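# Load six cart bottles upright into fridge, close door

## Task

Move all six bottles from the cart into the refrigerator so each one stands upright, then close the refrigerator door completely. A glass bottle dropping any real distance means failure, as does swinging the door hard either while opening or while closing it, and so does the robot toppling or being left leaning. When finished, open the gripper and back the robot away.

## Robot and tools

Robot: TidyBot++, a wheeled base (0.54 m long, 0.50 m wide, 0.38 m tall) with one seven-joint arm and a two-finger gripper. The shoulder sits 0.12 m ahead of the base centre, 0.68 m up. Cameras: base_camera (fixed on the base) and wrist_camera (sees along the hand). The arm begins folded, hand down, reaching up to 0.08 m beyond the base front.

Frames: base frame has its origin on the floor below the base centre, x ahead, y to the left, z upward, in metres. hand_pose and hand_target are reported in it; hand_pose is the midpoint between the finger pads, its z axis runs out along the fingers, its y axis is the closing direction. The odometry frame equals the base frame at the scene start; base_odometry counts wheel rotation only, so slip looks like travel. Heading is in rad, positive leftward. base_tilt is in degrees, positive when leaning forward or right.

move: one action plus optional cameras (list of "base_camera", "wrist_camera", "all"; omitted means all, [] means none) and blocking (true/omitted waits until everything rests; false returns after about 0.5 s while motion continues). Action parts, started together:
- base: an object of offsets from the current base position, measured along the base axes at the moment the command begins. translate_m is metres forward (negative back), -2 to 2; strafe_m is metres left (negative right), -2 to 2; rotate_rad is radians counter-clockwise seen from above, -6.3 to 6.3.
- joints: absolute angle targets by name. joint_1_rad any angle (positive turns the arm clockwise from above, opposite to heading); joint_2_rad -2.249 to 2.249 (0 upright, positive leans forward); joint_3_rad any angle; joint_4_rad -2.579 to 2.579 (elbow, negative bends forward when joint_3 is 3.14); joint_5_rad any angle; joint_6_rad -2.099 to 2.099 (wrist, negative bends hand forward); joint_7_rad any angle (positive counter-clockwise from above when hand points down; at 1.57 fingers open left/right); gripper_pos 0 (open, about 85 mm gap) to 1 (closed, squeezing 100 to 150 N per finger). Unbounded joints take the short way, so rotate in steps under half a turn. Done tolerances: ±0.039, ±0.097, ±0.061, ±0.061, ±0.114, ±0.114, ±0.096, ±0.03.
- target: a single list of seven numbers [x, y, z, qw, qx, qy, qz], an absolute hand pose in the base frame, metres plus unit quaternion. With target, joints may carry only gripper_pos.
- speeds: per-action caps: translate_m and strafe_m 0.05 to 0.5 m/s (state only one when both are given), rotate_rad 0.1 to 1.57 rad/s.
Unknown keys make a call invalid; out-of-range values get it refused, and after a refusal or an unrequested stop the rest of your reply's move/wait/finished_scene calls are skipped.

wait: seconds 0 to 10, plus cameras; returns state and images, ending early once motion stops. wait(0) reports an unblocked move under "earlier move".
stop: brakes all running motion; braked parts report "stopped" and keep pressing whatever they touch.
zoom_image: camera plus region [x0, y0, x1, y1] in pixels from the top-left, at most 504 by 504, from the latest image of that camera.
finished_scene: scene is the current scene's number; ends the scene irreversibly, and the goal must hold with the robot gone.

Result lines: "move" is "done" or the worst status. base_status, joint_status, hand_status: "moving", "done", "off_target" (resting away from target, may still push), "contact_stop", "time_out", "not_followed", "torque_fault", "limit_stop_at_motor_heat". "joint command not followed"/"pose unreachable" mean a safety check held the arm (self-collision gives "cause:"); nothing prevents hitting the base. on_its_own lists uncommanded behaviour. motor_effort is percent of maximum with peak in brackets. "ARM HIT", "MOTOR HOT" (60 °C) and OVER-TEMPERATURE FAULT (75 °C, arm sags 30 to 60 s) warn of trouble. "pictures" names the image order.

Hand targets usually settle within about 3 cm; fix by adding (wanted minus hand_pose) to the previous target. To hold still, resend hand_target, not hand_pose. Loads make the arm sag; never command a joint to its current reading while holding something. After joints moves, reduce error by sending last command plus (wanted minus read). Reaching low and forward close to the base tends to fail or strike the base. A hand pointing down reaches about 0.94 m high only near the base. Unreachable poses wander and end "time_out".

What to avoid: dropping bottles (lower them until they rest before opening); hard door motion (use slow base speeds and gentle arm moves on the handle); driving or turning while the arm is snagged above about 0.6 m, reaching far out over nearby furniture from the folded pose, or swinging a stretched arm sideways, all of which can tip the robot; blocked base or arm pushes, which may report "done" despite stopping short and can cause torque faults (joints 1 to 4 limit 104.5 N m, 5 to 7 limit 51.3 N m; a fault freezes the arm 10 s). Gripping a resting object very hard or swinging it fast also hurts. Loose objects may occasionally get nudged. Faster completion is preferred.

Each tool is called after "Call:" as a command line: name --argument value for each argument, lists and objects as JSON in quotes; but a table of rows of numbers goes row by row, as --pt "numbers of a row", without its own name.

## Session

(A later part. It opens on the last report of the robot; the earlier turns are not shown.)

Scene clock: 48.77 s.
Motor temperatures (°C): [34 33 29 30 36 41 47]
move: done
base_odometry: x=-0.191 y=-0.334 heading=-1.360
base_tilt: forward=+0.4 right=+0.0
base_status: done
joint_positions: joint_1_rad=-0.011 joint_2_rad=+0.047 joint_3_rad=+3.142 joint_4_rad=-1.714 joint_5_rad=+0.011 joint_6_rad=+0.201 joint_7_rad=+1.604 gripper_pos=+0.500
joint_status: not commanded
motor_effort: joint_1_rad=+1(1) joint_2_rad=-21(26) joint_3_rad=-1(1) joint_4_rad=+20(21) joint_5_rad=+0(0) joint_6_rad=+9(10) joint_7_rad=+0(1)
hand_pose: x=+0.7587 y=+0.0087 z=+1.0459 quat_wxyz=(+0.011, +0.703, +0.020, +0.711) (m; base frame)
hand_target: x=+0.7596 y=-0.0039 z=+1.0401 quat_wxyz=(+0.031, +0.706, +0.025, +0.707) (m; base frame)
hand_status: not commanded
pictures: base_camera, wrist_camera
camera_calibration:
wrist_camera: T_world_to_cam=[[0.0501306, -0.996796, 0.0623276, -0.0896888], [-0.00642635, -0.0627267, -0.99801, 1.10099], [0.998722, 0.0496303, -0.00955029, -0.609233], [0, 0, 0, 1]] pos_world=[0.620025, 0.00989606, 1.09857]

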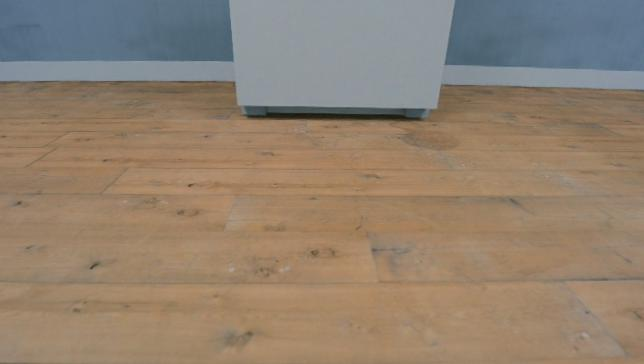

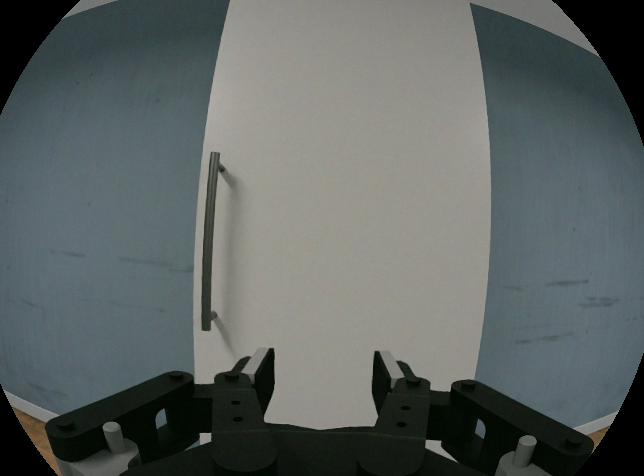

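Call:
move --base '{"translate_m": 0.32, "strafe_m": 0.246}' --speeds '{"translate_m": 0.3}' --joints '{"gripper_pos": 0.05, "joint_1_rad": 0.0}'

Scene clock: 53.00 s.
Motor temperatures (°C): [34 33 29 30 36 41 47]
move: done
base_odometry: x=+0.117 y=-0.596 heading=-1.360
base_tilt: forward=+0.4 right=-0.1
base_status: done
joint_positions: joint_1_rad=-0.006 joint_2_rad=+0.045 joint_3_rad=+3.146 joint_4_rad=-1.714 joint_5_rad=+0.011 joint_6_rad=+0.201 joint_7_rad=+1.604 gripper_pos=+0.050
joint_status: all done
motor_effort: joint_1_rad=+0(2) joint_2_rad=-20(24) joint_3_rad=-1(2) joint_4_rad=+20(21) joint_5_rad=+0(1) joint_6_rad=+10(10) joint_7_rad=+0(1)
hand_pose: x=+0.7579 y=+0.0033 z=+1.0475 quat_wxyz=(+0.014, +0.702, +0.017, +0.712) (m; base frame)
hand_target: x=+0.7596 y=-0.0039 z=+1.0401 quat_wxyz=(+0.031, +0.706, +0.025, +0.707) (m; base frame)
hand_status: not commanded
pictures: base_camera, wrist_camera
camera_calibration:
wrist_camera: T_world_to_cam=[[0.0414798, -0.997176, 0.0626029, -0.0888488], [-0.00443734, -0.0628401, -0.998014, 1.10075], [0.999129, 0.0411196, -0.00703141, -0.611045], [0, 0, 0, 1]] pos_world=[0.619083, 0.00569928, 1.09983]

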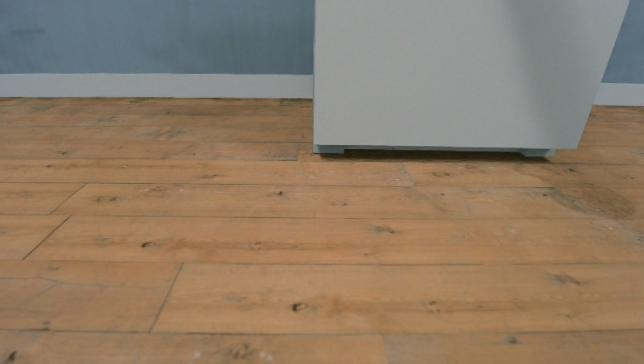

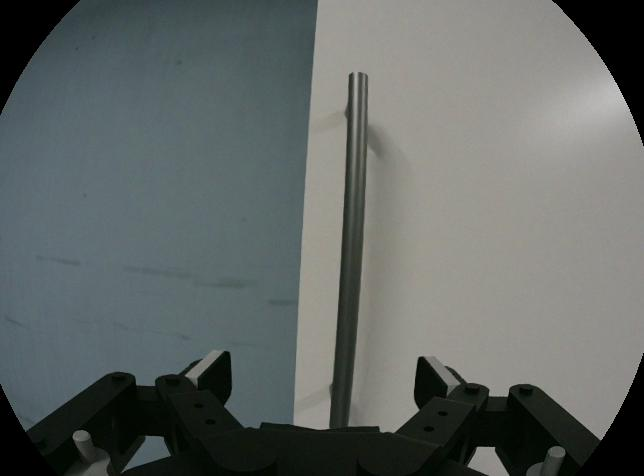

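Call:
move --base '{"translate_m": 0.135, "strafe_m": -0.010}' --speeds '{"translate_m": 0.2}'

Call:
zoom_image --camera "wrist_camera" --region '[170, 200, 470, 476]'

Scene clock: 54.80 s.
Motor temperatures (°C): [34 33 29 30 36 41 47]
move: done
base_odometry: x=+0.136 y=-0.730 heading=-1.360
base_tilt: forward=+0.4 right=+0.0
base_status: done
joint_positions: joint_1_rad=-0.006 joint_2_rad=+0.043 joint_3_rad=+3.146 joint_4_rad=-1.714 joint_5_rad=+0.011 joint_6_rad=+0.201 joint_7_rad=+1.604 gripper_pos=+0.050
joint_status: not commanded
motor_effort: joint_1_rad=+0(1) joint_2_rad=-20(23) joint_3_rad=+0(1) joint_4_rad=+20(21) joint_5_rad=+0(1) joint_6_rad=+9(10) joint_7_rad=+0(1)
hand_pose: x=+0.7574 y=+0.0033 z=+1.0484 quat_wxyz=(+0.014, +0.702, +0.017, +0.712) (m; base frame)
hand_target: x=+0.7596 y=-0.0039 z=+1.0401 quat_wxyz=(+0.031, +0.706, +0.025, +0.707) (m; base frame)
hand_status: not commanded
pictures: base_camera, wrist_camera
camera_calibration:
wrist_camera: T_world_to_cam=[[0.0413951, -0.997177, 0.0626505, -0.0888711], [-0.0030882, -0.0628317, -0.998019, 1.10059], [0.999138, 0.0411197, -0.0056804, -0.611967], [0, 0, 0, 1]] pos_world=[0.618517, 0.00569576, 1.1005]

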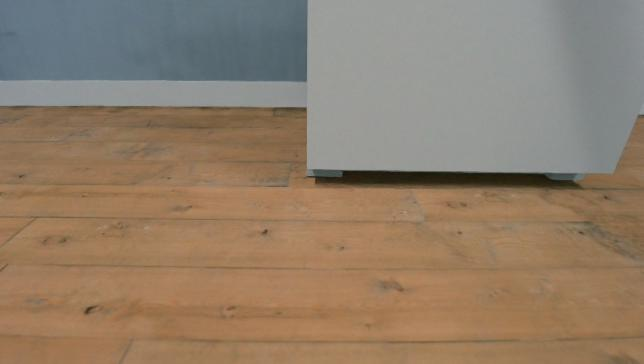

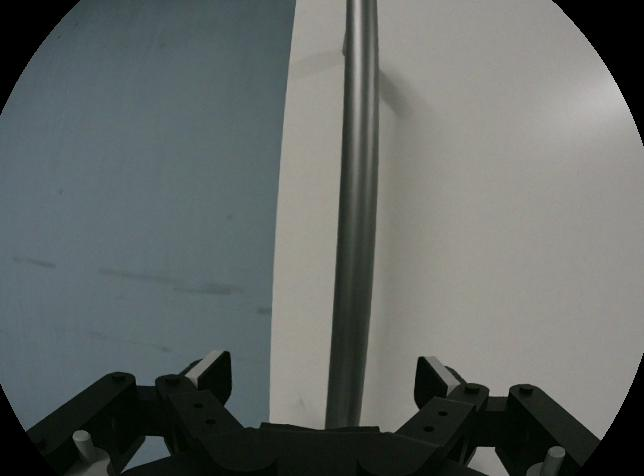

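Scaled by 1.680.

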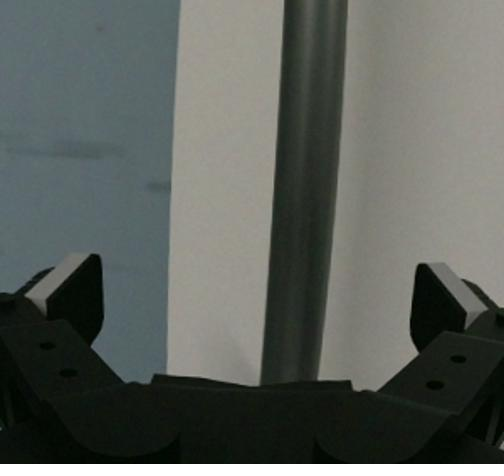

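Call:
move --base '{"translate_m": 0.02, "strafe_m": -0.010}' --speeds '{"translate_m": 0.08}' --cameras '[]'

Call:
move --joints '{"gripper_pos": 0.75}'

Scene clock: 55.90 s.
Motor temperatures (°C): [34 33 29 30 36 41 47]
move: done
base_odometry: x=+0.130 y=-0.752 heading=-1.359
base_tilt: forward=+0.4 right=+0.0
base_status: done
joint_positions: joint_1_rad=-0.006 joint_2_rad=+0.044 joint_3_rad=+3.146 joint_4_rad=-1.714 joint_5_rad=+0.011 joint_6_rad=+0.201 joint_7_rad=+1.604 gripper_pos=+0.050
joint_status: not commanded
motor_effort: joint_1_rad=+0(2) joint_2_rad=-21(23) joint_3_rad=+0(2) joint_4_rad=+20(21) joint_5_rad=+0(0) joint_6_rad=+9(10) joint_7_rad=+0(1)
hand_pose: x=+0.7576 y=+0.0029 z=+1.0480 quat_wxyz=(+0.015, +0.702, +0.017, +0.712) (m; base frame)
hand_target: x=+0.7596 y=-0.0039 z=+1.0401 quat_wxyz=(+0.031, +0.706, +0.025, +0.707) (m; base frame)
hand_status: not commanded
pictures: none
No camera images: "cameras" was empty.

Scene clock: 56.83 s.
Motor temperatures (°C): [34 33 29 30 36 41 47]
move: done
base_odometry: x=+0.130 y=-0.752 heading=-1.359
base_tilt: forward=+0.4 right=+0.0
base_status: not commanded
joint_positions: joint_1_rad=-0.005 joint_2_rad=+0.044 joint_3_rad=+3.148 joint_4_rad=-1.714 joint_5_rad=+0.011 joint_6_rad=+0.201 joint_7_rad=+1.604 gripper_pos=+0.750
joint_status: all done
motor_effort: joint_1_rad=+0(2) joint_2_rad=-21(21) joint_3_rad=-1(2) joint_4_rad=+20(21) joint_5_rad=+0(1) joint_6_rad=+9(10) joint_7_rad=-1(1)
hand_pose: x=+0.7576 y=+0.0014 z=+1.0480 quat_wxyz=(+0.016, +0.702, +0.016, +0.712) (m; base frame)
hand_target: x=+0.7596 y=-0.0039 z=+1.0401 quat_wxyz=(+0.031, +0.706, +0.025, +0.707) (m; base frame)
hand_status: not commanded
pictures: base_camera, wrist_camera
camera_calibration:
wrist_camera: T_world_to_cam=[[0.0383857, -0.997293, 0.062708, -0.0885529], [-0.00386639, -0.062902, -0.998012, 1.10068], [0.999256, 0.038067, -0.00627046, -0.6116], [0, 0, 0, 1]] pos_world=[0.618799, 0.00420355, 1.10021]

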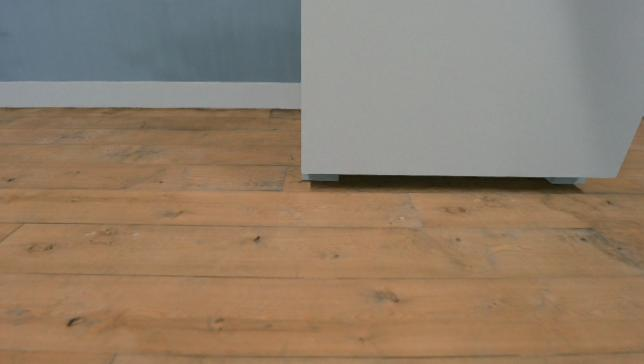

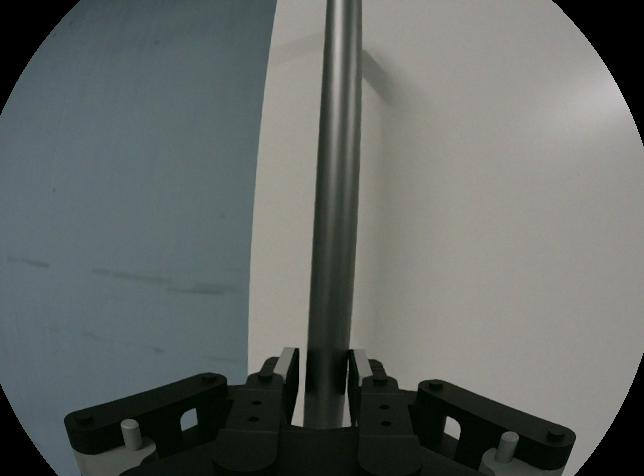

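Call:
move --joints '{"gripper_pos": 0.94}' --cameras '[]'

Call:
move --base '{"translate_m": -0.105, "strafe_m": -0.127, "rotate_rad": 0.1257}' --speeds '{"translate_m": 0.15, "rotate_rad": 0.1}'

Scene clock: 59.27 s.
Motor temperatures (°C): [34 33 29 30 36 41 47]
move: off_target
base_odometry: x=+0.130 y=-0.752 heading=-1.359
base_tilt: forward=+0.4 right=+0.0
base_status: not commanded
joint_positions: joint_1_rad=-0.004 joint_2_rad=+0.043 joint_3_rad=+3.149 joint_4_rad=-1.715 joint_5_rad=+0.011 joint_6_rad=+0.201 joint_7_rad=+1.604 gripper_pos=+0.839
joint_status: gripper_pos off_target (ended at +0.839, target +0.940)
motor_effort: joint_1_rad=+0(2) joint_2_rad=-21(21) joint_3_rad=+0(2) joint_4_rad=+21(25) joint_5_rad=+2(3) joint_6_rad=+10(13) joint_7_rad=+2(2)
hand_pose: x=+0.7571 y=+0.0000 z=+1.0480 quat_wxyz=(+0.016, +0.702, +0.015, +0.712) (m; base frame)
hand_target: x=+0.7596 y=-0.0039 z=+1.0401 quat_wxyz=(+0.031, +0.706, +0.025, +0.707) (m; base frame)
hand_status: not commanded
pictures: none
No camera images: "cameras" was empty.

Scene clock: 61.00 s.
Motor temperatures (°C): [34 33 29 30 36 41 47]
move: done
base_odometry: x=-0.016 y=-0.676 heading=-1.234
base_tilt: forward=+0.4 right=+0.0
base_status: done
joint_positions: joint_1_rad=-0.001 joint_2_rad=+0.062 joint_3_rad=+3.149 joint_4_rad=-1.703 joint_5_rad=+0.011 joint_6_rad=+0.216 joint_7_rad=+1.604 gripper_pos=+0.841
joint_status: not commanded
motor_effort: joint_1_rad=+1(4) joint_2_rad=-25(35) joint_3_rad=+1(4) joint_4_rad=+19(22) joint_5_rad=+2(3) joint_6_rad=+9(12) joint_7_rad=+2(2)
hand_pose: x=+0.7649 y=-0.0015 z=+1.0478 quat_wxyz=(+0.017, +0.699, +0.014, +0.715) (m; base frame)
hand_target: x=+0.7596 y=-0.0039 z=+1.0401 quat_wxyz=(+0.031, +0.706, +0.025, +0.707) (m; base frame)
hand_status: not commanded
pictures: base_camera, wrist_camera
camera_calibration:
wrist_camera: T_world_to_cam=[[0.0334281, -0.997443, 0.06317, -0.0883905], [0.00380184, -0.0630779, -0.998001, 1.09444], [0.999434, 0.0336015, 0.00168354, -0.627283], [0, 0, 0, 1]] pos_world=[0.625722, 0.00194795, 1.09889]

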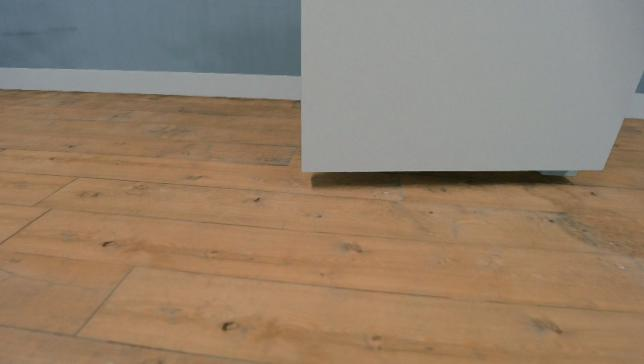

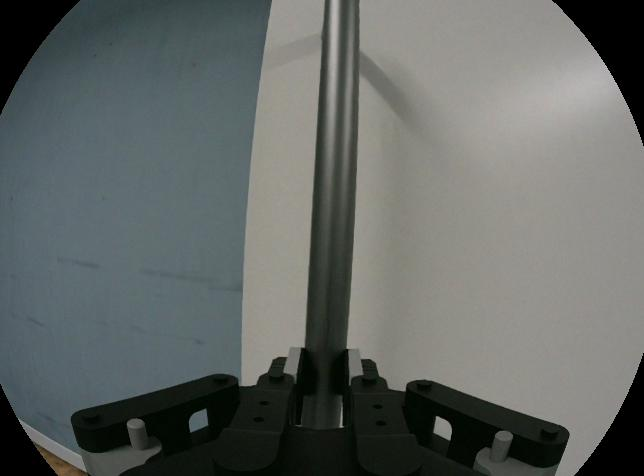

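Call:
move --base '{"translate_m": -0.098, "strafe_m": -0.138, "rotate_rad": 0.1257}' --speeds '{"translate_m": 0.16, "rotate_rad": 0.1}' --cameras '[]'

Call:
move --base '{"translate_m": -0.096, "strafe_m": -0.146, "rotate_rad": 0.1257}' --speeds '{"translate_m": 0.17, "rotate_rad": 0.1}'

Scene clock: 63.03 s.
Motor temperatures (°C): [34 33 29 30 36 41 47]
move: done
base_odometry: x=-0.179 y=-0.629 heading=-1.109
base_tilt: forward=+0.4 right=+0.0
base_status: done
joint_positions: joint_1_rad=-0.004 joint_2_rad=+0.062 joint_3_rad=+3.145 joint_4_rad=-1.703 joint_5_rad=+0.011 joint_6_rad=+0.216 joint_7_rad=+1.604 gripper_pos=+0.841
joint_status: not commanded
motor_effort: joint_1_rad=+1(4) joint_2_rad=-26(29) joint_3_rad=+1(4) joint_4_rad=+20(23) joint_5_rad=+2(3) joint_6_rad=+10(12) joint_7_rad=+2(2)
hand_pose: x=+0.7648 y=+0.0028 z=+1.0476 quat_wxyz=(+0.015, +0.699, +0.017, +0.715) (m; base frame)
hand_target: x=+0.7596 y=-0.0039 z=+1.0401 quat_wxyz=(+0.031, +0.706, +0.025, +0.707) (m; base frame)
hand_status: not commanded
pictures: none
No camera images: "cameras" was empty.

Scene clock: 64.77 s.
Motor temperatures (°C): [34 33 29 30 36 41 47]
move: done
base_odometry: x=-0.353 y=-0.608 heading=-0.983
base_tilt: forward=+0.4 right=+0.0
base_status: done
joint_positions: joint_1_rad=-0.009 joint_2_rad=+0.062 joint_3_rad=+3.141 joint_4_rad=-1.704 joint_5_rad=+0.011 joint_6_rad=+0.216 joint_7_rad=+1.604 gripper_pos=+0.841
joint_status: not commanded
motor_effort: joint_1_rad=+3(5) joint_2_rad=-25(28) joint_3_rad=+2(5) joint_4_rad=+20(23) joint_5_rad=+2(3) joint_6_rad=+10(13) joint_7_rad=+2(2)
hand_pose: x=+0.7646 y=+0.0082 z=+1.0472 quat_wxyz=(+0.012, +0.699, +0.020, +0.714) (m; base frame)
hand_target: x=+0.7596 y=-0.0039 z=+1.0401 quat_wxyz=(+0.031, +0.706, +0.025, +0.707) (m; base frame)
hand_status: not commanded
pictures: base_camera, wrist_camera
camera_calibration:
wrist_camera: T_world_to_cam=[[0.0487663, -0.996844, 0.0626392, -0.0898308], [0.00388613, -0.062524, -0.998036, 1.09445], [0.998803, 0.0489139, 0.000824802, -0.626017], [0, 0, 0, 1]] pos_world=[0.625395, 0.00950322, 1.09845]

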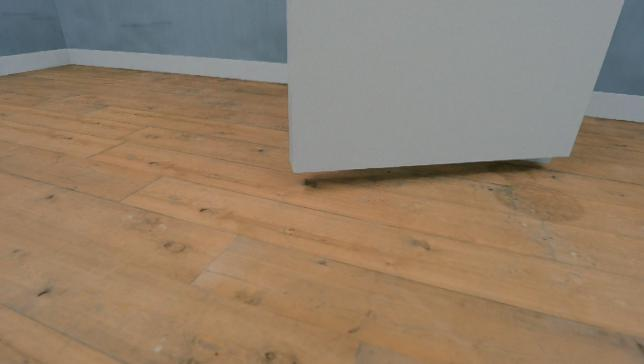

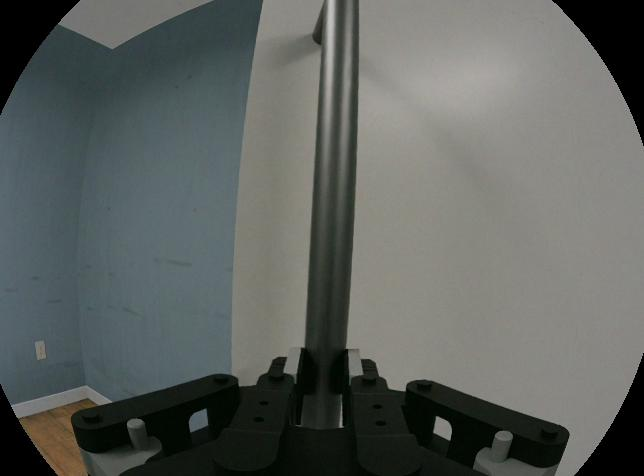

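Call:
move --base '{"translate_m": -0.09, "strafe_m": -0.150, "rotate_rad": 0.1257}' --speeds '{"translate_m": 0.18, "rotate_rad": 0.1}' --cameras '[]'

Call:
move --base '{"translate_m": -0.086, "strafe_m": -0.162, "rotate_rad": 0.1257}' --speeds '{"translate_m": 0.18, "rotate_rad": 0.1}'

Scene clock: 66.83 s.
Motor temperatures (°C): [34 33 29 30 36 41 47]
move: done
base_odometry: x=-0.528 y=-0.616 heading=-0.858
base_tilt: forward=+0.4 right=+0.0
base_status: done
joint_positions: joint_1_rad=-0.013 joint_2_rad=+0.062 joint_3_rad=+3.138 joint_4_rad=-1.705 joint_5_rad=+0.011 joint_6_rad=+0.216 joint_7_rad=+1.604 gripper_pos=+0.842
joint_status: not commanded
motor_effort: joint_1_rad=+2(6) joint_2_rad=-26(28) joint_3_rad=+2(6) joint_4_rad=+20(23) joint_5_rad=+1(2) joint_6_rad=+11(13) joint_7_rad=+2(2)
hand_pose: x=+0.7644 y=+0.0129 z=+1.0469 quat_wxyz=(+0.009, +0.700, +0.022, +0.714) (m; base frame)
hand_target: x=+0.7596 y=-0.0039 z=+1.0401 quat_wxyz=(+0.031, +0.706, +0.025, +0.707) (m; base frame)
hand_status: not commanded
pictures: none
No camera images: "cameras" was empty.

Scene clock: 68.57 s.
Motor temperatures (°C): [34 33 29 30 36 41 47]
move: done
base_odometry: x=-0.707 y=-0.657 heading=-0.733
base_tilt: forward=+0.4 right=+0.0
base_status: done
joint_positions: joint_1_rad=-0.020 joint_2_rad=+0.061 joint_3_rad=+3.129 joint_4_rad=-1.706 joint_5_rad=+0.011 joint_6_rad=+0.216 joint_7_rad=+1.604 gripper_pos=+0.843
joint_status: not commanded
motor_effort: joint_1_rad=+5(7) joint_2_rad=-25(28) joint_3_rad=+4(7) joint_4_rad=+20(24) joint_5_rad=+1(2) joint_6_rad=+10(13) joint_7_rad=+1(2)
hand_pose: x=+0.7638 y=+0.0229 z=+1.0464 quat_wxyz=(+0.003, +0.700, +0.027, +0.714) (m; base frame)
hand_target: x=+0.7596 y=-0.0039 z=+1.0401 quat_wxyz=(+0.031, +0.706, +0.025, +0.707) (m; base frame)
hand_status: not commanded
pictures: base_camera, wrist_camera
camera_calibration:
wrist_camera: T_world_to_cam=[[0.0719377, -0.995489, 0.0618644, -0.0920254], [0.00381747, -0.0617498, -0.998084, 1.09457], [0.997402, 0.0720361, -0.000641888, -0.623878], [0, 0, 0, 1]] pos_world=[0.624698, 0.0209212, 1.09777]

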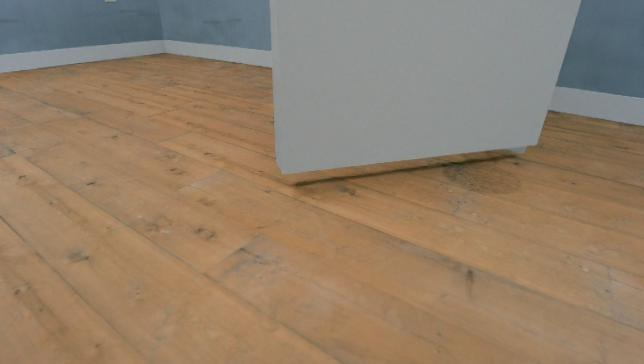

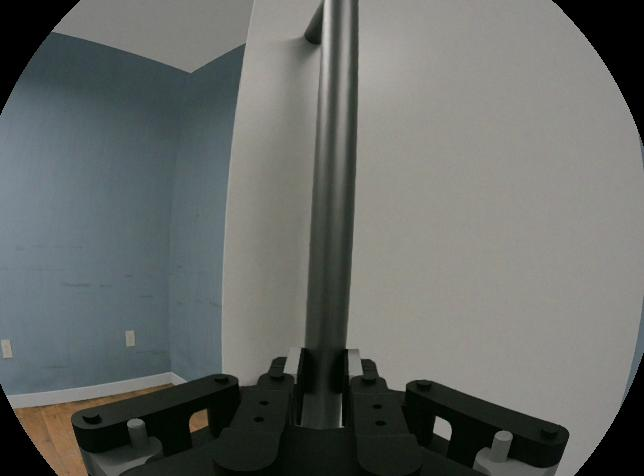

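Call:
move --base '{"translate_m": -0.078, "strafe_m": -0.152, "rotate_rad": 0.1257}' --speeds '{"translate_m": 0.17, "rotate_rad": 0.1}' --cameras '["base_camera"]'

Call:
move --base '{"translate_m": -0.073, "strafe_m": -0.170, "rotate_rad": 0.1257}' --speeds '{"translate_m": 0.17, "rotate_rad": 0.1}'

Scene clock: 70.80 s.
Motor temperatures (°C): [34 33 29 30 36 41 47]
move: done
base_odometry: x=-0.866 y=-0.718 heading=-0.607
base_tilt: forward=+0.4 right=+0.0
base_status: done
joint_positions: joint_1_rad=-0.018 joint_2_rad=+0.056 joint_3_rad=+3.131 joint_4_rad=-1.713 joint_5_rad=+0.011 joint_6_rad=+0.216 joint_7_rad=+1.604 gripper_pos=+0.844
joint_status: not commanded
motor_effort: joint_1_rad=+3(8) joint_2_rad=-22(27) joint_3_rad=+2(7) joint_4_rad=+22(25) joint_5_rad=+1(2) joint_6_rad=+11(13) joint_7_rad=+1(2)
hand_pose: x=+0.7614 y=+0.0203 z=+1.0458 quat_wxyz=(+0.005, +0.700, +0.026, +0.714) (m; base frame)
hand_target: x=+0.7596 y=-0.0039 z=+1.0401 quat_wxyz=(+0.031, +0.706, +0.025, +0.707) (m; base frame)
hand_status: not commanded
pictures: base_camera

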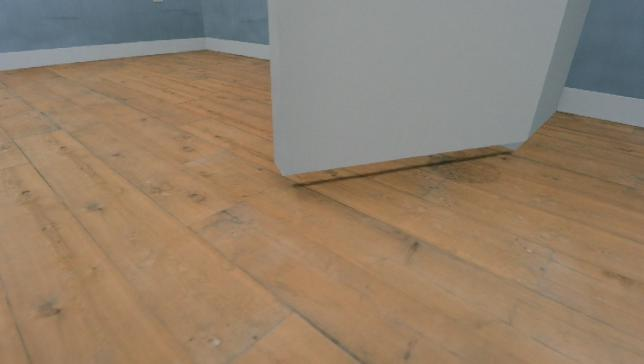

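Scene clock: 72.53 s.
Motor temperatures (°C): [34 33 29 30 36 41 47]
move: done
base_odometry: x=-1.024 y=-0.816 heading=-0.482
base_tilt: forward=+0.4 right=+0.0
base_status: done
joint_positions: joint_1_rad=-0.026 joint_2_rad=+0.054 joint_3_rad=+3.121 joint_4_rad=-1.716 joint_5_rad=+0.011 joint_6_rad=+0.216 joint_7_rad=+1.604 gripper_pos=+0.845
joint_status: not commanded
motor_effort: joint_1_rad=+4(9) joint_2_rad=-22(25) joint_3_rad=+3(8) joint_4_rad=+22(26) joint_5_rad=+1(2) joint_6_rad=+11(14) joint_7_rad=+1(1)
hand_pose: x=+0.7601 y=+0.0315 z=+1.0453 quat_wxyz=(-0.002, +0.700, +0.032, +0.713) (m; base frame)
hand_target: x=+0.7596 y=-0.0039 z=+1.0401 quat_wxyz=(+0.031, +0.706, +0.025, +0.707) (m; base frame)
hand_status: not commanded
pictures: base_camera, wrist_camera
camera_calibration:
wrist_camera: T_world_to_cam=[[0.0858038, -0.994415, 0.0614571, -0.0932482], [0.00260982, -0.06146, -0.998106, 1.09497], [0.996309, 0.0858017, -0.00267826, -0.618234], [0, 0, 0, 1]] pos_world=[0.621095, 0.0276151, 1.09697]

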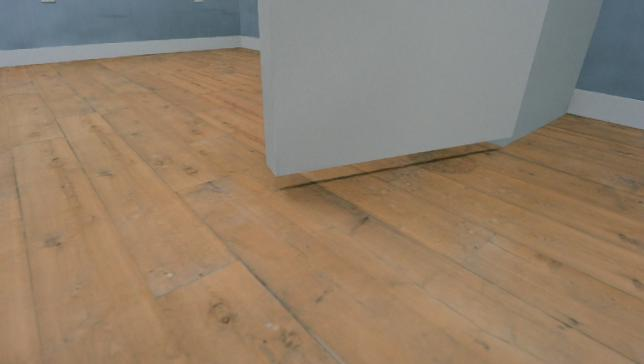

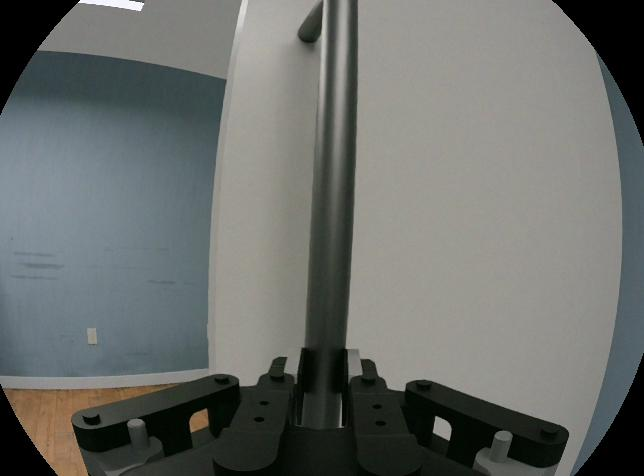

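Call:
move --base '{"translate_m": -0.068, "strafe_m": -0.125, "rotate_rad": 0.105}' --speeds '{"translate_m": 0.15, "rotate_rad": 0.1}' --cameras '[]'

Call:
move --base '{"translate_m": -0.06, "strafe_m": -0.145, "rotate_rad": 0.105}' --speeds '{"translate_m": 0.15, "rotate_rad": 0.1}'

Scene clock: 75.93 s.
Motor temperatures (°C): [34 33 29 30 36 41 47]
move: done
base_odometry: x=-1.142 y=-0.895 heading=-0.376
base_tilt: forward=+0.4 right=+0.0
base_status: done
joint_positions: joint_1_rad=-0.017 joint_2_rad=+0.051 joint_3_rad=+3.136 joint_4_rad=-1.720 joint_5_rad=+0.011 joint_6_rad=+0.216 joint_7_rad=+1.604 gripper_pos=+0.850
joint_status: not commanded
motor_effort: joint_1_rad=+3(5) joint_2_rad=-22(26) joint_3_rad=+2(4) joint_4_rad=+22(26) joint_5_rad=+1(2) joint_6_rad=+11(14) joint_7_rad=+1(1)
hand_pose: x=+0.7595 y=+0.0166 z=+1.0448 quat_wxyz=(+0.007, +0.701, +0.024, +0.713) (m; base frame)
hand_target: x=+0.7596 y=-0.0039 z=+1.0401 quat_wxyz=(+0.031, +0.706, +0.025, +0.707) (m; base frame)
hand_status: not commanded
pictures: none
No camera images: "cameras" was empty.

Scene clock: 77.77 s.
Motor temperatures (°C): [34 33 29 30 36 41 47]
move: done
base_odometry: x=-1.251 y=-1.008 heading=-0.270
base_tilt: forward=+0.4 right=+0.0
base_status: done
joint_positions: joint_1_rad=+0.000 joint_2_rad=+0.034 joint_3_rad=+3.152 joint_4_rad=-1.723 joint_5_rad=+0.011 joint_6_rad=+0.215 joint_7_rad=+1.608 gripper_pos=+0.940
joint_status: not commanded
on_its_own: gripper_pos moved +0.090 to your old target +0.940
motor_effort: joint_1_rad=+0(10) joint_2_rad=-21(26) joint_3_rad=+0(8) joint_4_rad=+20(35) joint_5_rad=+0(2) joint_6_rad=+9(17) joint_7_rad=+0(1)
hand_pose: x=+0.7537 y=-0.0045 z=+1.0526 quat_wxyz=(+0.020, +0.697, +0.014, +0.717) (m; base frame)
hand_target: x=+0.7596 y=-0.0039 z=+1.0401 quat_wxyz=(+0.031, +0.706, +0.025, +0.707) (m; base frame)
hand_status: not commanded
pictures: base_camera, wrist_camera
camera_calibration:
wrist_camera: T_world_to_cam=[[0.0282401, -0.997388, 0.0664857, -0.0908472], [0.00964472, -0.0662373, -0.997757, 1.09442], [0.999555, 0.028818, 0.00774898, -0.622425], [0, 0, 0, 1]] pos_world=[0.614158, -0.000181232, 1.10283]

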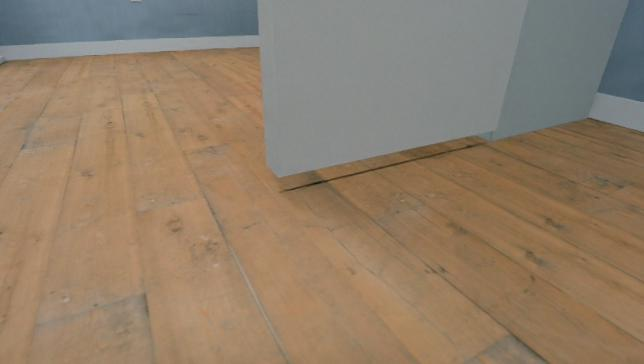

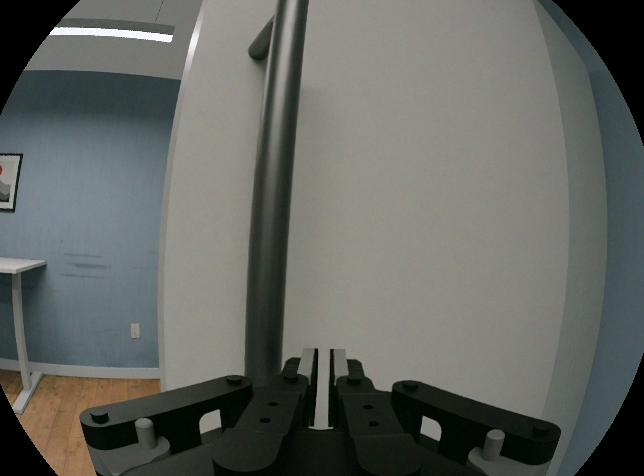

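Call:
move --base '{"translate_m": -0.09}' --speeds '{"translate_m": 0.2}' --cameras '[]'

Call:
move --base '{"strafe_m": 0.03}' --joints '{"gripper_pos": 0.1}'

Scene clock: 79.97 s.
Motor temperatures (°C): [34 33 29 30 36 41 47]
move: done
base_odometry: x=-1.338 y=-0.984 heading=-0.270
base_tilt: forward=+0.4 right=-0.1
base_status: done
joint_positions: joint_1_rad=+0.000 joint_2_rad=+0.035 joint_3_rad=+3.152 joint_4_rad=-1.723 joint_5_rad=+0.011 joint_6_rad=+0.215 joint_7_rad=+1.608 gripper_pos=+0.940
joint_status: not commanded
motor_effort: joint_1_rad=+0(1) joint_2_rad=-21(24) joint_3_rad=+0(1) joint_4_rad=+21(21) joint_5_rad=+0(1) joint_6_rad=+9(10) joint_7_rad=+0(1)
hand_pose: x=+0.7537 y=-0.0045 z=+1.0526 quat_wxyz=(+0.020, +0.697, +0.014, +0.717) (m; base frame)
hand_target: x=+0.7596 y=-0.0039 z=+1.0401 quat_wxyz=(+0.031, +0.706, +0.025, +0.707) (m; base frame)
hand_status: not commanded
pictures: none
No camera images: "cameras" was empty.

Scene clock: 80.97 s.
Motor temperatures (°C): [34 33 29 30 36 41 47]
move: done
base_odometry: x=-1.330 y=-0.955 heading=-0.270
base_tilt: forward=+0.4 right=-0.1
base_status: done
joint_positions: joint_1_rad=-0.003 joint_2_rad=+0.035 joint_3_rad=+3.148 joint_4_rad=-1.723 joint_5_rad=+0.011 joint_6_rad=+0.215 joint_7_rad=+1.608 gripper_pos=+0.100
joint_status: all done
motor_effort: joint_1_rad=+0(2) joint_2_rad=-21(22) joint_3_rad=+1(2) joint_4_rad=+20(20) joint_5_rad=+0(1) joint_6_rad=+9(10) joint_7_rad=+0(1)
hand_pose: x=+0.7537 y=-0.0001 z=+1.0526 quat_wxyz=(+0.018, +0.697, +0.016, +0.717) (m; base frame)
hand_target: x=+0.7596 y=-0.0039 z=+1.0401 quat_wxyz=(+0.031, +0.706, +0.025, +0.707) (m; base frame)
hand_status: not commanded
pictures: base_camera, wrist_camera
camera_calibration:
wrist_camera: T_world_to_cam=[[0.0352206, -0.997176, 0.0663254, -0.0915671], [0.00998955, -0.066012, -0.997769, 1.09439], [0.99933, 0.0358046, 0.00763636, -0.622268], [0, 0, 0, 1]] pos_world=[0.614143, 0.00321453, 1.10278]

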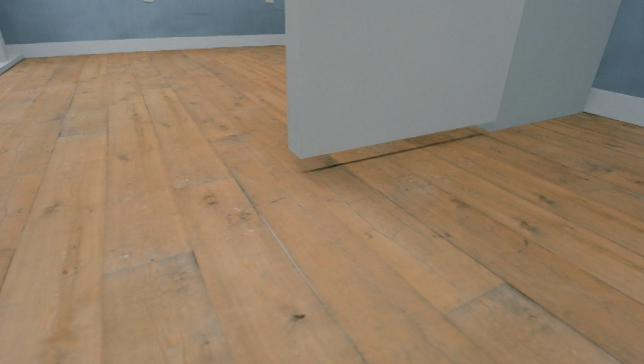

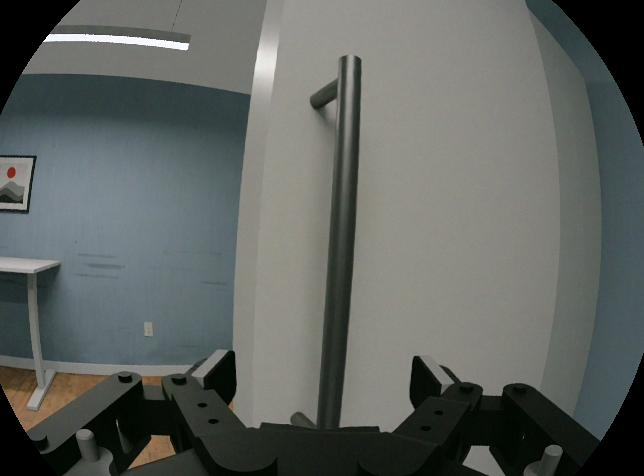

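Call:
move --base '{"translate_m": 0.07, "strafe_m": -0.006}' --speeds '{"translate_m": 0.15}' --joints '{"gripper_pos": 0.45}'

Call:
zoom_image --camera "wrist_camera" --region '[170, 200, 470, 476]'

Scene clock: 82.73 s.
Motor temperatures (°C): [34 33 29 30 36 41 47]
move: done
base_odometry: x=-1.264 y=-0.979 heading=-0.270
base_tilt: forward=+0.4 right=+0.0
base_status: done
joint_positions: joint_1_rad=-0.003 joint_2_rad=+0.037 joint_3_rad=+3.148 joint_4_rad=-1.723 joint_5_rad=+0.011 joint_6_rad=+0.215 joint_7_rad=+1.608 gripper_pos=+0.450
joint_status: all done
motor_effort: joint_1_rad=+1(1) joint_2_rad=-20(23) joint_3_rad=+0(1) joint_4_rad=+20(21) joint_5_rad=+0(1) joint_6_rad=+9(10) joint_7_rad=+0(1)
hand_pose: x=+0.7545 y=-0.0001 z=+1.0511 quat_wxyz=(+0.018, +0.698, +0.016, +0.716) (m; base frame)
hand_target: x=+0.7596 y=-0.0039 z=+1.0401 quat_wxyz=(+0.031, +0.706, +0.025, +0.707) (m; base frame)
hand_status: not commanded
pictures: base_camera, wrist_camera
camera_calibration:
wrist_camera: T_world_to_cam=[[0.0353765, -0.997176, 0.0662483, -0.091533], [0.00764373, -0.0660178, -0.997789, 1.09469], [0.999345, 0.0358047, 0.00528666, -0.620668], [0, 0, 0, 1]] pos_world=[0.615132, 0.003217, 1.10161]

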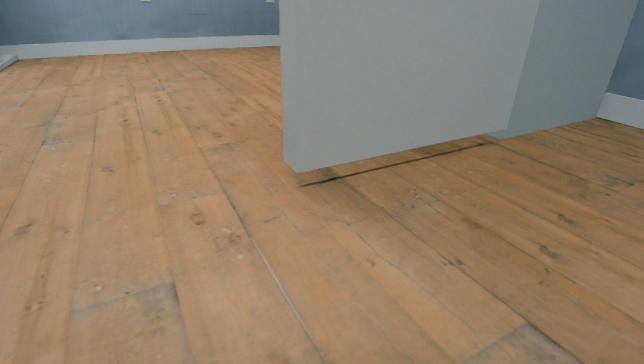

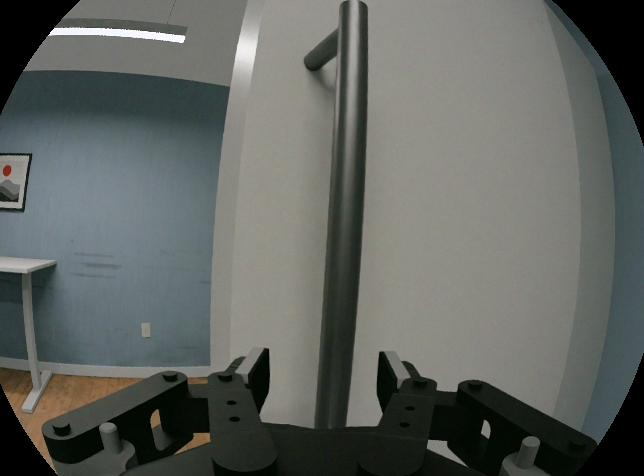

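Scaled by 1.680.

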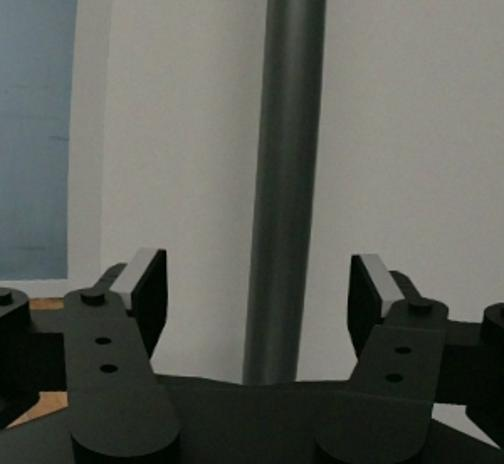

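Call:
move --base '{"translate_m": 0.034, "strafe_m": -0.005}' --speeds '{"translate_m": 0.1}' --cameras '[]'

Call:
move --joints '{"gripper_pos": 0.75}'

Call:
move --joints '{"gripper_pos": 0.97}'

Scene clock: 83.97 s.
Motor temperatures (°C): [34 33 29 30 36 41 47]
move: done
base_odometry: x=-1.232 y=-0.993 heading=-0.270
base_tilt: forward=+0.4 right=+0.0
base_status: done
joint_positions: joint_1_rad=-0.003 joint_2_rad=+0.039 joint_3_rad=+3.148 joint_4_rad=-1.723 joint_5_rad=+0.011 joint_6_rad=+0.215 joint_7_rad=+1.608 gripper_pos=+0.450
joint_status: not commanded
motor_effort: joint_1_rad=+1(2) joint_2_rad=-21(24) joint_3_rad=-1(1) joint_4_rad=+20(21) joint_5_rad=+0(0) joint_6_rad=+9(10) joint_7_rad=+0(1)
hand_pose: x=+0.7554 y=-0.0001 z=+1.0495 quat_wxyz=(+0.017, +0.699, +0.016, +0.715) (m; base frame)
hand_target: x=+0.7596 y=-0.0039 z=+1.0401 quat_wxyz=(+0.031, +0.706, +0.025, +0.707) (m; base frame)
hand_status: not commanded
pictures: none
No camera images: "cameras" was empty.

Scene clock: 84.67 s.
Motor temperatures (°C): [34 33 29 30 36 41 47]
move: done
base_odometry: x=-1.232 y=-0.993 heading=-0.270
base_tilt: forward=+0.4 right=+0.0
base_status: not commanded
joint_positions: joint_1_rad=-0.002 joint_2_rad=+0.039 joint_3_rad=+3.149 joint_4_rad=-1.723 joint_5_rad=+0.011 joint_6_rad=+0.215 joint_7_rad=+1.608 gripper_pos=+0.750
joint_status: all done
motor_effort: joint_1_rad=+0(2) joint_2_rad=-21(21) joint_3_rad=+0(2) joint_4_rad=+20(21) joint_5_rad=+0(1) joint_6_rad=+9(10) joint_7_rad=+0(1)
hand_pose: x=+0.7554 y=-0.0012 z=+1.0495 quat_wxyz=(+0.018, +0.699, +0.016, +0.715) (m; base frame)
hand_target: x=+0.7596 y=-0.0039 z=+1.0401 quat_wxyz=(+0.031, +0.706, +0.025, +0.707) (m; base frame)
hand_status: not commanded
pictures: base_camera, wrist_camera
camera_calibration:
wrist_camera: T_world_to_cam=[[0.0337786, -0.997233, 0.0662184, -0.091323], [0.00512292, -0.0660826, -0.997801, 1.09499], [0.999416, 0.0340436, 0.00287657, -0.619048], [0, 0, 0, 1]] pos_world=[0.616162, 0.00236424, 1.10041]

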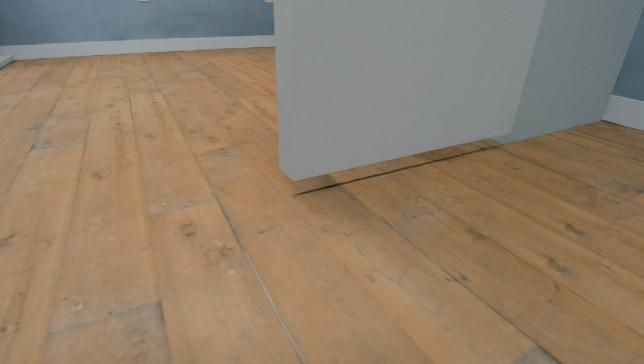

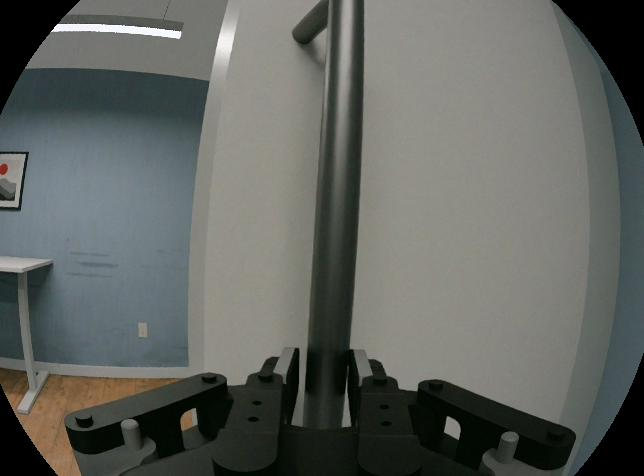

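Scene clock: 85.30 s.
Motor temperatures (°C): [34 33 29 30 36 41 47]
move: off_target
base_odometry: x=-1.233 y=-0.993 heading=-0.270
base_tilt: forward=+0.4 right=+0.0
base_status: not commanded
joint_positions: joint_1_rad=-0.001 joint_2_rad=+0.039 joint_3_rad=+3.150 joint_4_rad=-1.724 joint_5_rad=+0.011 joint_6_rad=+0.215 joint_7_rad=+1.608 gripper_pos=+0.837
joint_status: gripper_pos off_target (ended at +0.837, target +0.970)
motor_effort: joint_1_rad=+4(4) joint_2_rad=-19(21) joint_3_rad=+2(4) joint_4_rad=+23(26) joint_5_rad=+1(3) joint_6_rad=+11(13) joint_7_rad=+1(2)
hand_pose: x=+0.7552 y=-0.0025 z=+1.0495 quat_wxyz=(+0.019, +0.699, +0.015, +0.715) (m; base frame)
hand_target: x=+0.7596 y=-0.0039 z=+1.0401 quat_wxyz=(+0.031, +0.706, +0.025, +0.707) (m; base frame)
hand_status: not commanded
pictures: base_camera, wrist_camera
camera_calibration:
wrist_camera: T_world_to_cam=[[0.0317678, -0.997298, 0.0662383, -0.0910895], [0.00477299, -0.0661196, -0.9978, 1.09514], [0.999484, 0.0320141, 0.00265962, -0.618549], [0, 0, 0, 1]] pos_world=[0.615897, 0.00136946, 1.10041]

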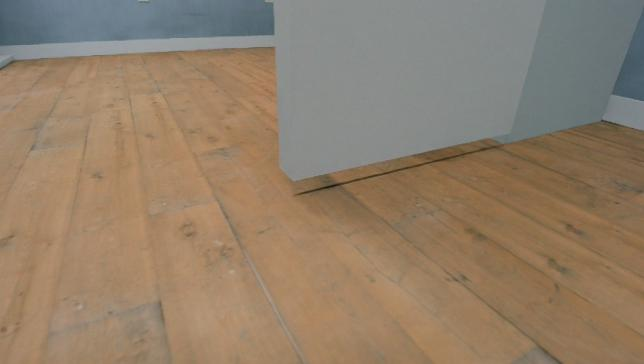

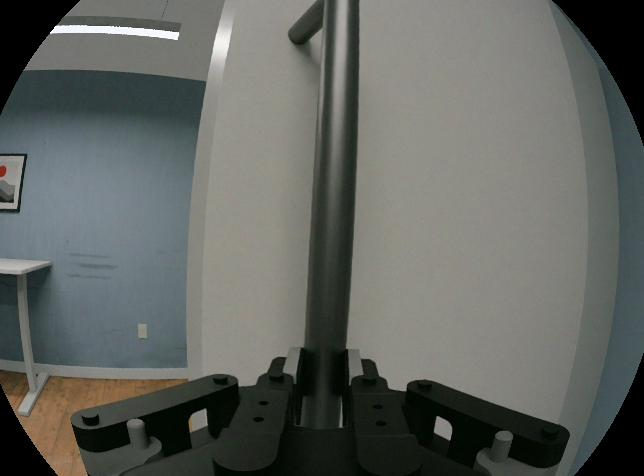

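Call:
move --base '{"translate_m": -0.04, "strafe_m": -0.043}' --speeds '{"translate_m": 0.08}'

Scene clock: 87.87 s.
Motor temperatures (°C): [34 33 29 30 36 41 47]
move: done
base_odometry: x=-1.282 y=-1.024 heading=-0.270
base_tilt: forward=+0.5 right=+0.0
base_status: done
joint_positions: joint_1_rad=-0.028 joint_2_rad=+0.122 joint_3_rad=+3.125 joint_4_rad=-1.648 joint_5_rad=+0.011 joint_6_rad=+0.225 joint_7_rad=+1.608 gripper_pos=+0.841
joint_status: not commanded
motor_effort: joint_1_rad=+6(9) joint_2_rad=-39(42) joint_3_rad=+3(7) joint_4_rad=+6(21) joint_5_rad=+1(2) joint_6_rad=+1(10) joint_7_rad=+1(2)
hand_pose: x=+0.7887 y=+0.0309 z=+1.0455 quat_wxyz=(+0.000, +0.697, +0.032, +0.716) (m; base frame)
hand_target: x=+0.7596 y=-0.0039 z=+1.0401 quat_wxyz=(+0.031, +0.706, +0.025, +0.707) (m; base frame)
hand_status: not commanded
pictures: base_camera, wrist_camera
camera_calibration:
wrist_camera: T_world_to_cam=[[0.0827917, -0.994505, 0.0640784, -0.0966938], [0.0114981, -0.0633416, -0.997926, 1.08796], [0.996501, 0.0833567, 0.00619076, -0.656072], [0, 0, 0, 1]] pos_world=[0.649272, 0.0274386, 1.09596]

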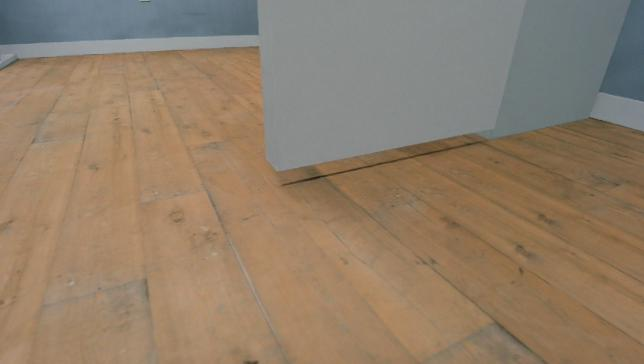

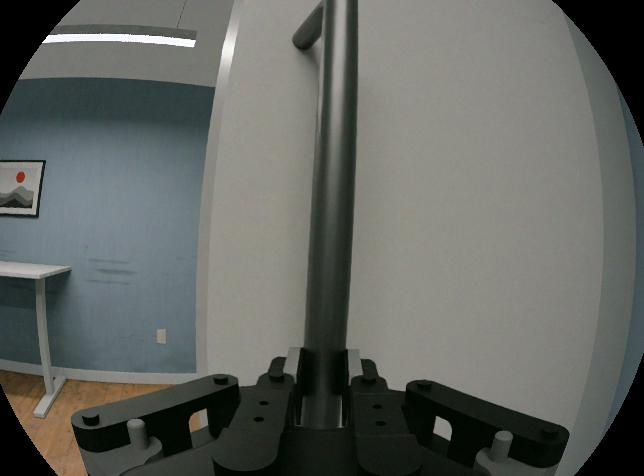

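Call:
move --base '{"translate_m": 0.034, "strafe_m": 0.034}' --speeds '{"translate_m": 0.1}' --cameras '[]'

Call:
move --joints '{"gripper_pos": 0.65}'

Scene clock: 89.30 s.
Motor temperatures (°C): [34 33 29 30 36 41 47]
move: done
base_odometry: x=-1.240 y=-1.000 heading=-0.270
base_tilt: forward=+0.4 right=+0.0
base_status: done
joint_positions: joint_1_rad=-0.006 joint_2_rad=+0.046 joint_3_rad=+3.145 joint_4_rad=-1.717 joint_5_rad=+0.011 joint_6_rad=+0.216 joint_7_rad=+1.608 gripper_pos=+0.841
joint_status: not commanded
motor_effort: joint_1_rad=+1(7) joint_2_rad=-20(40) joint_3_rad=+1(5) joint_4_rad=+24(26) joint_5_rad=+2(3) joint_6_rad=+13(14) joint_7_rad=+2(2)
hand_pose: x=+0.7581 y=+0.0035 z=+1.0497 quat_wxyz=(+0.015, +0.698, +0.018, +0.715) (m; base frame)
hand_target: x=+0.7596 y=-0.0039 z=+1.0401 quat_wxyz=(+0.031, +0.706, +0.025, +0.707) (m; base frame)
hand_status: not commanded
pictures: none
No camera images: "cameras" was empty.

Scene clock: 90.00 s.
Motor temperatures (°C): [34 33 29 30 36 41 47]
move: done
base_odometry: x=-1.240 y=-1.000 heading=-0.270
base_tilt: forward=+0.4 right=-0.1
base_status: not commanded
joint_positions: joint_1_rad=-0.005 joint_2_rad=+0.046 joint_3_rad=+3.146 joint_4_rad=-1.717 joint_5_rad=+0.011 joint_6_rad=+0.216 joint_7_rad=+1.612 gripper_pos=+0.650
joint_status: all done
motor_effort: joint_1_rad=+1(2) joint_2_rad=-21(22) joint_3_rad=+0(2) joint_4_rad=+20(24) joint_5_rad=+0(2) joint_6_rad=+9(13) joint_7_rad=+0(2)
hand_pose: x=+0.7581 y=+0.0024 z=+1.0497 quat_wxyz=(+0.018, +0.698, +0.019, +0.715) (m; base frame)
hand_target: x=+0.7596 y=-0.0039 z=+1.0401 quat_wxyz=(+0.031, +0.706, +0.025, +0.707) (m; base frame)
hand_status: not commanded
pictures: base_camera, wrist_camera
camera_calibration:
wrist_camera: T_world_to_cam=[[0.0392679, -0.996704, 0.0709813, -0.097003], [0.00641829, -0.070783, -0.997471, 1.09403], [0.999208, 0.0396242, 0.00361764, -0.622437], [0, 0, 0, 1]] pos_world=[0.618732, 0.00541935, 1.10041]

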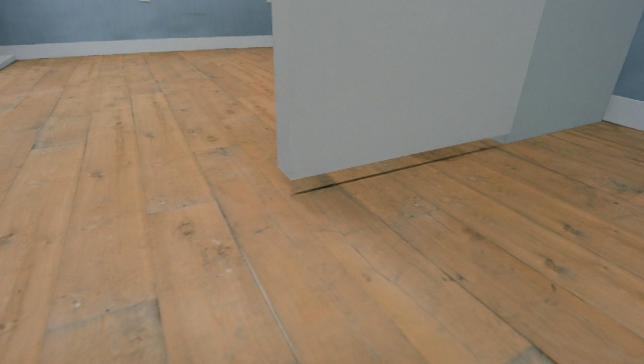

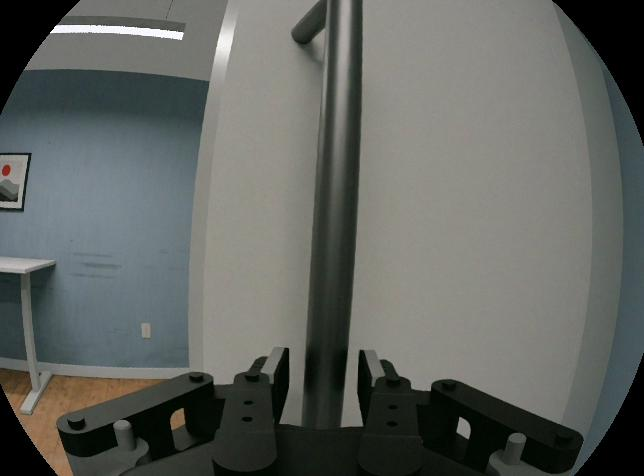

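Call:
move --base '{"translate_m": -0.07}' --speeds '{"translate_m": 0.12}' --cameras '[]'

Call:
move --base '{"strafe_m": 0.2}' --joints '{"joint_1_rad": 0.0, "joint_2_rad": -0.16, "joint_3_rad": 3.15, "joint_4_rad": -1.495, "joint_5_rad": 0.0, "joint_6_rad": -0.70, "joint_7_rad": 1.65, "gripper_pos": 0.05}'

Scene clock: 96.77 s.
Motor temperatures (°C): [34 33 29 30 36 41 47]
move: done
base_odometry: x=-1.308 y=-0.982 heading=-0.270
base_tilt: forward=+0.4 right=+0.0
base_status: done
joint_positions: joint_1_rad=-0.005 joint_2_rad=+0.043 joint_3_rad=+3.147 joint_4_rad=-1.717 joint_5_rad=+0.011 joint_6_rad=+0.216 joint_7_rad=+1.612 gripper_pos=+0.650
joint_status: not commanded
motor_effort: joint_1_rad=+0(1) joint_2_rad=-22(25) joint_3_rad=+0(2) joint_4_rad=+19(21) joint_5_rad=+0(0) joint_6_rad=+10(10) joint_7_rad=+0(1)
hand_pose: x=+0.7571 y=+0.0022 z=+1.0513 quat_wxyz=(+0.018, +0.697, +0.019, +0.716) (m; base frame)
hand_target: x=+0.7596 y=-0.0039 z=+1.0401 quat_wxyz=(+0.031, +0.706, +0.025, +0.707) (m; base frame)
hand_status: not commanded
pictures: none
No camera images: "cameras" was empty.

Scene clock: 98.50 s.
Motor temperatures (°C): [34 33 29 30 36 41 47]
move: done
base_odometry: x=-1.255 y=-0.789 heading=-0.269
base_tilt: forward=+0.4 right=+0.0
base_status: done
joint_positions: joint_1_rad=-0.004 joint_2_rad=-0.165 joint_3_rad=+3.145 joint_4_rad=-1.540 joint_5_rad=+0.011 joint_6_rad=-0.637 joint_7_rad=+1.612 gripper_pos=+0.050
joint_status: all done
motor_effort: joint_1_rad=+0(2) joint_2_rad=-13(23) joint_3_rad=+0(3) joint_4_rad=+20(22) joint_5_rad=+0(1) joint_6_rad=+8(10) joint_7_rad=+0(1)
hand_pose: x=+0.6399 y=-0.0010 z=+1.0249 quat_wxyz=(+0.016, +0.845, +0.019, +0.535) (m; base frame)
hand_target: x=+0.6361 y=-0.0034 z=+1.0313 quat_wxyz=(+0.022, +0.850, +0.030, +0.525) (m; base frame)
hand_status: not commanded
pictures: base_camera, wrist_camera
camera_calibration:
wrist_camera: T_world_to_cam=[[0.057624, -0.997222, 0.0471982, -0.0813195], [-0.442649, -0.0678967, -0.894121, 1.25127], [0.894841, 0.0306305, -0.445332, 0.0227299], [0, 0, 0, 1]] pos_world=[0.538218, 0.00316705, 1.13274]

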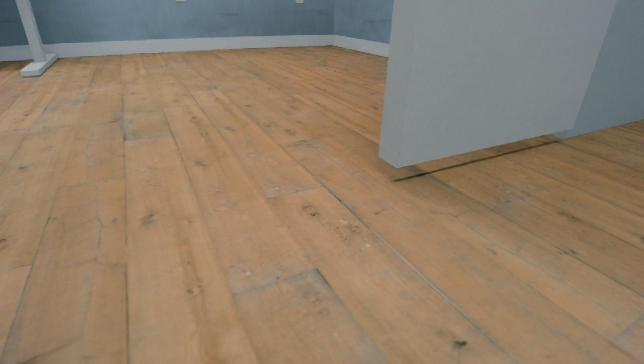

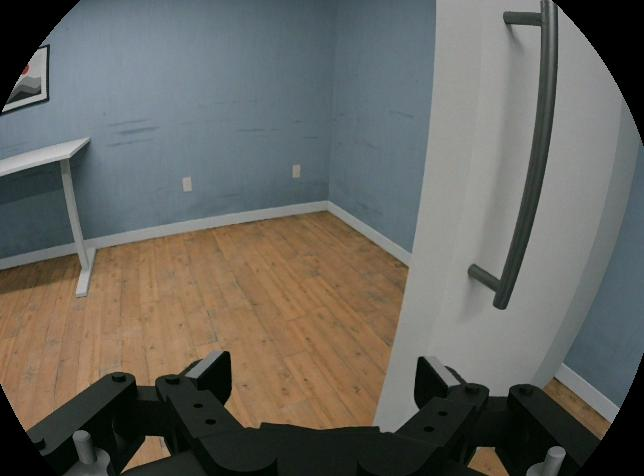

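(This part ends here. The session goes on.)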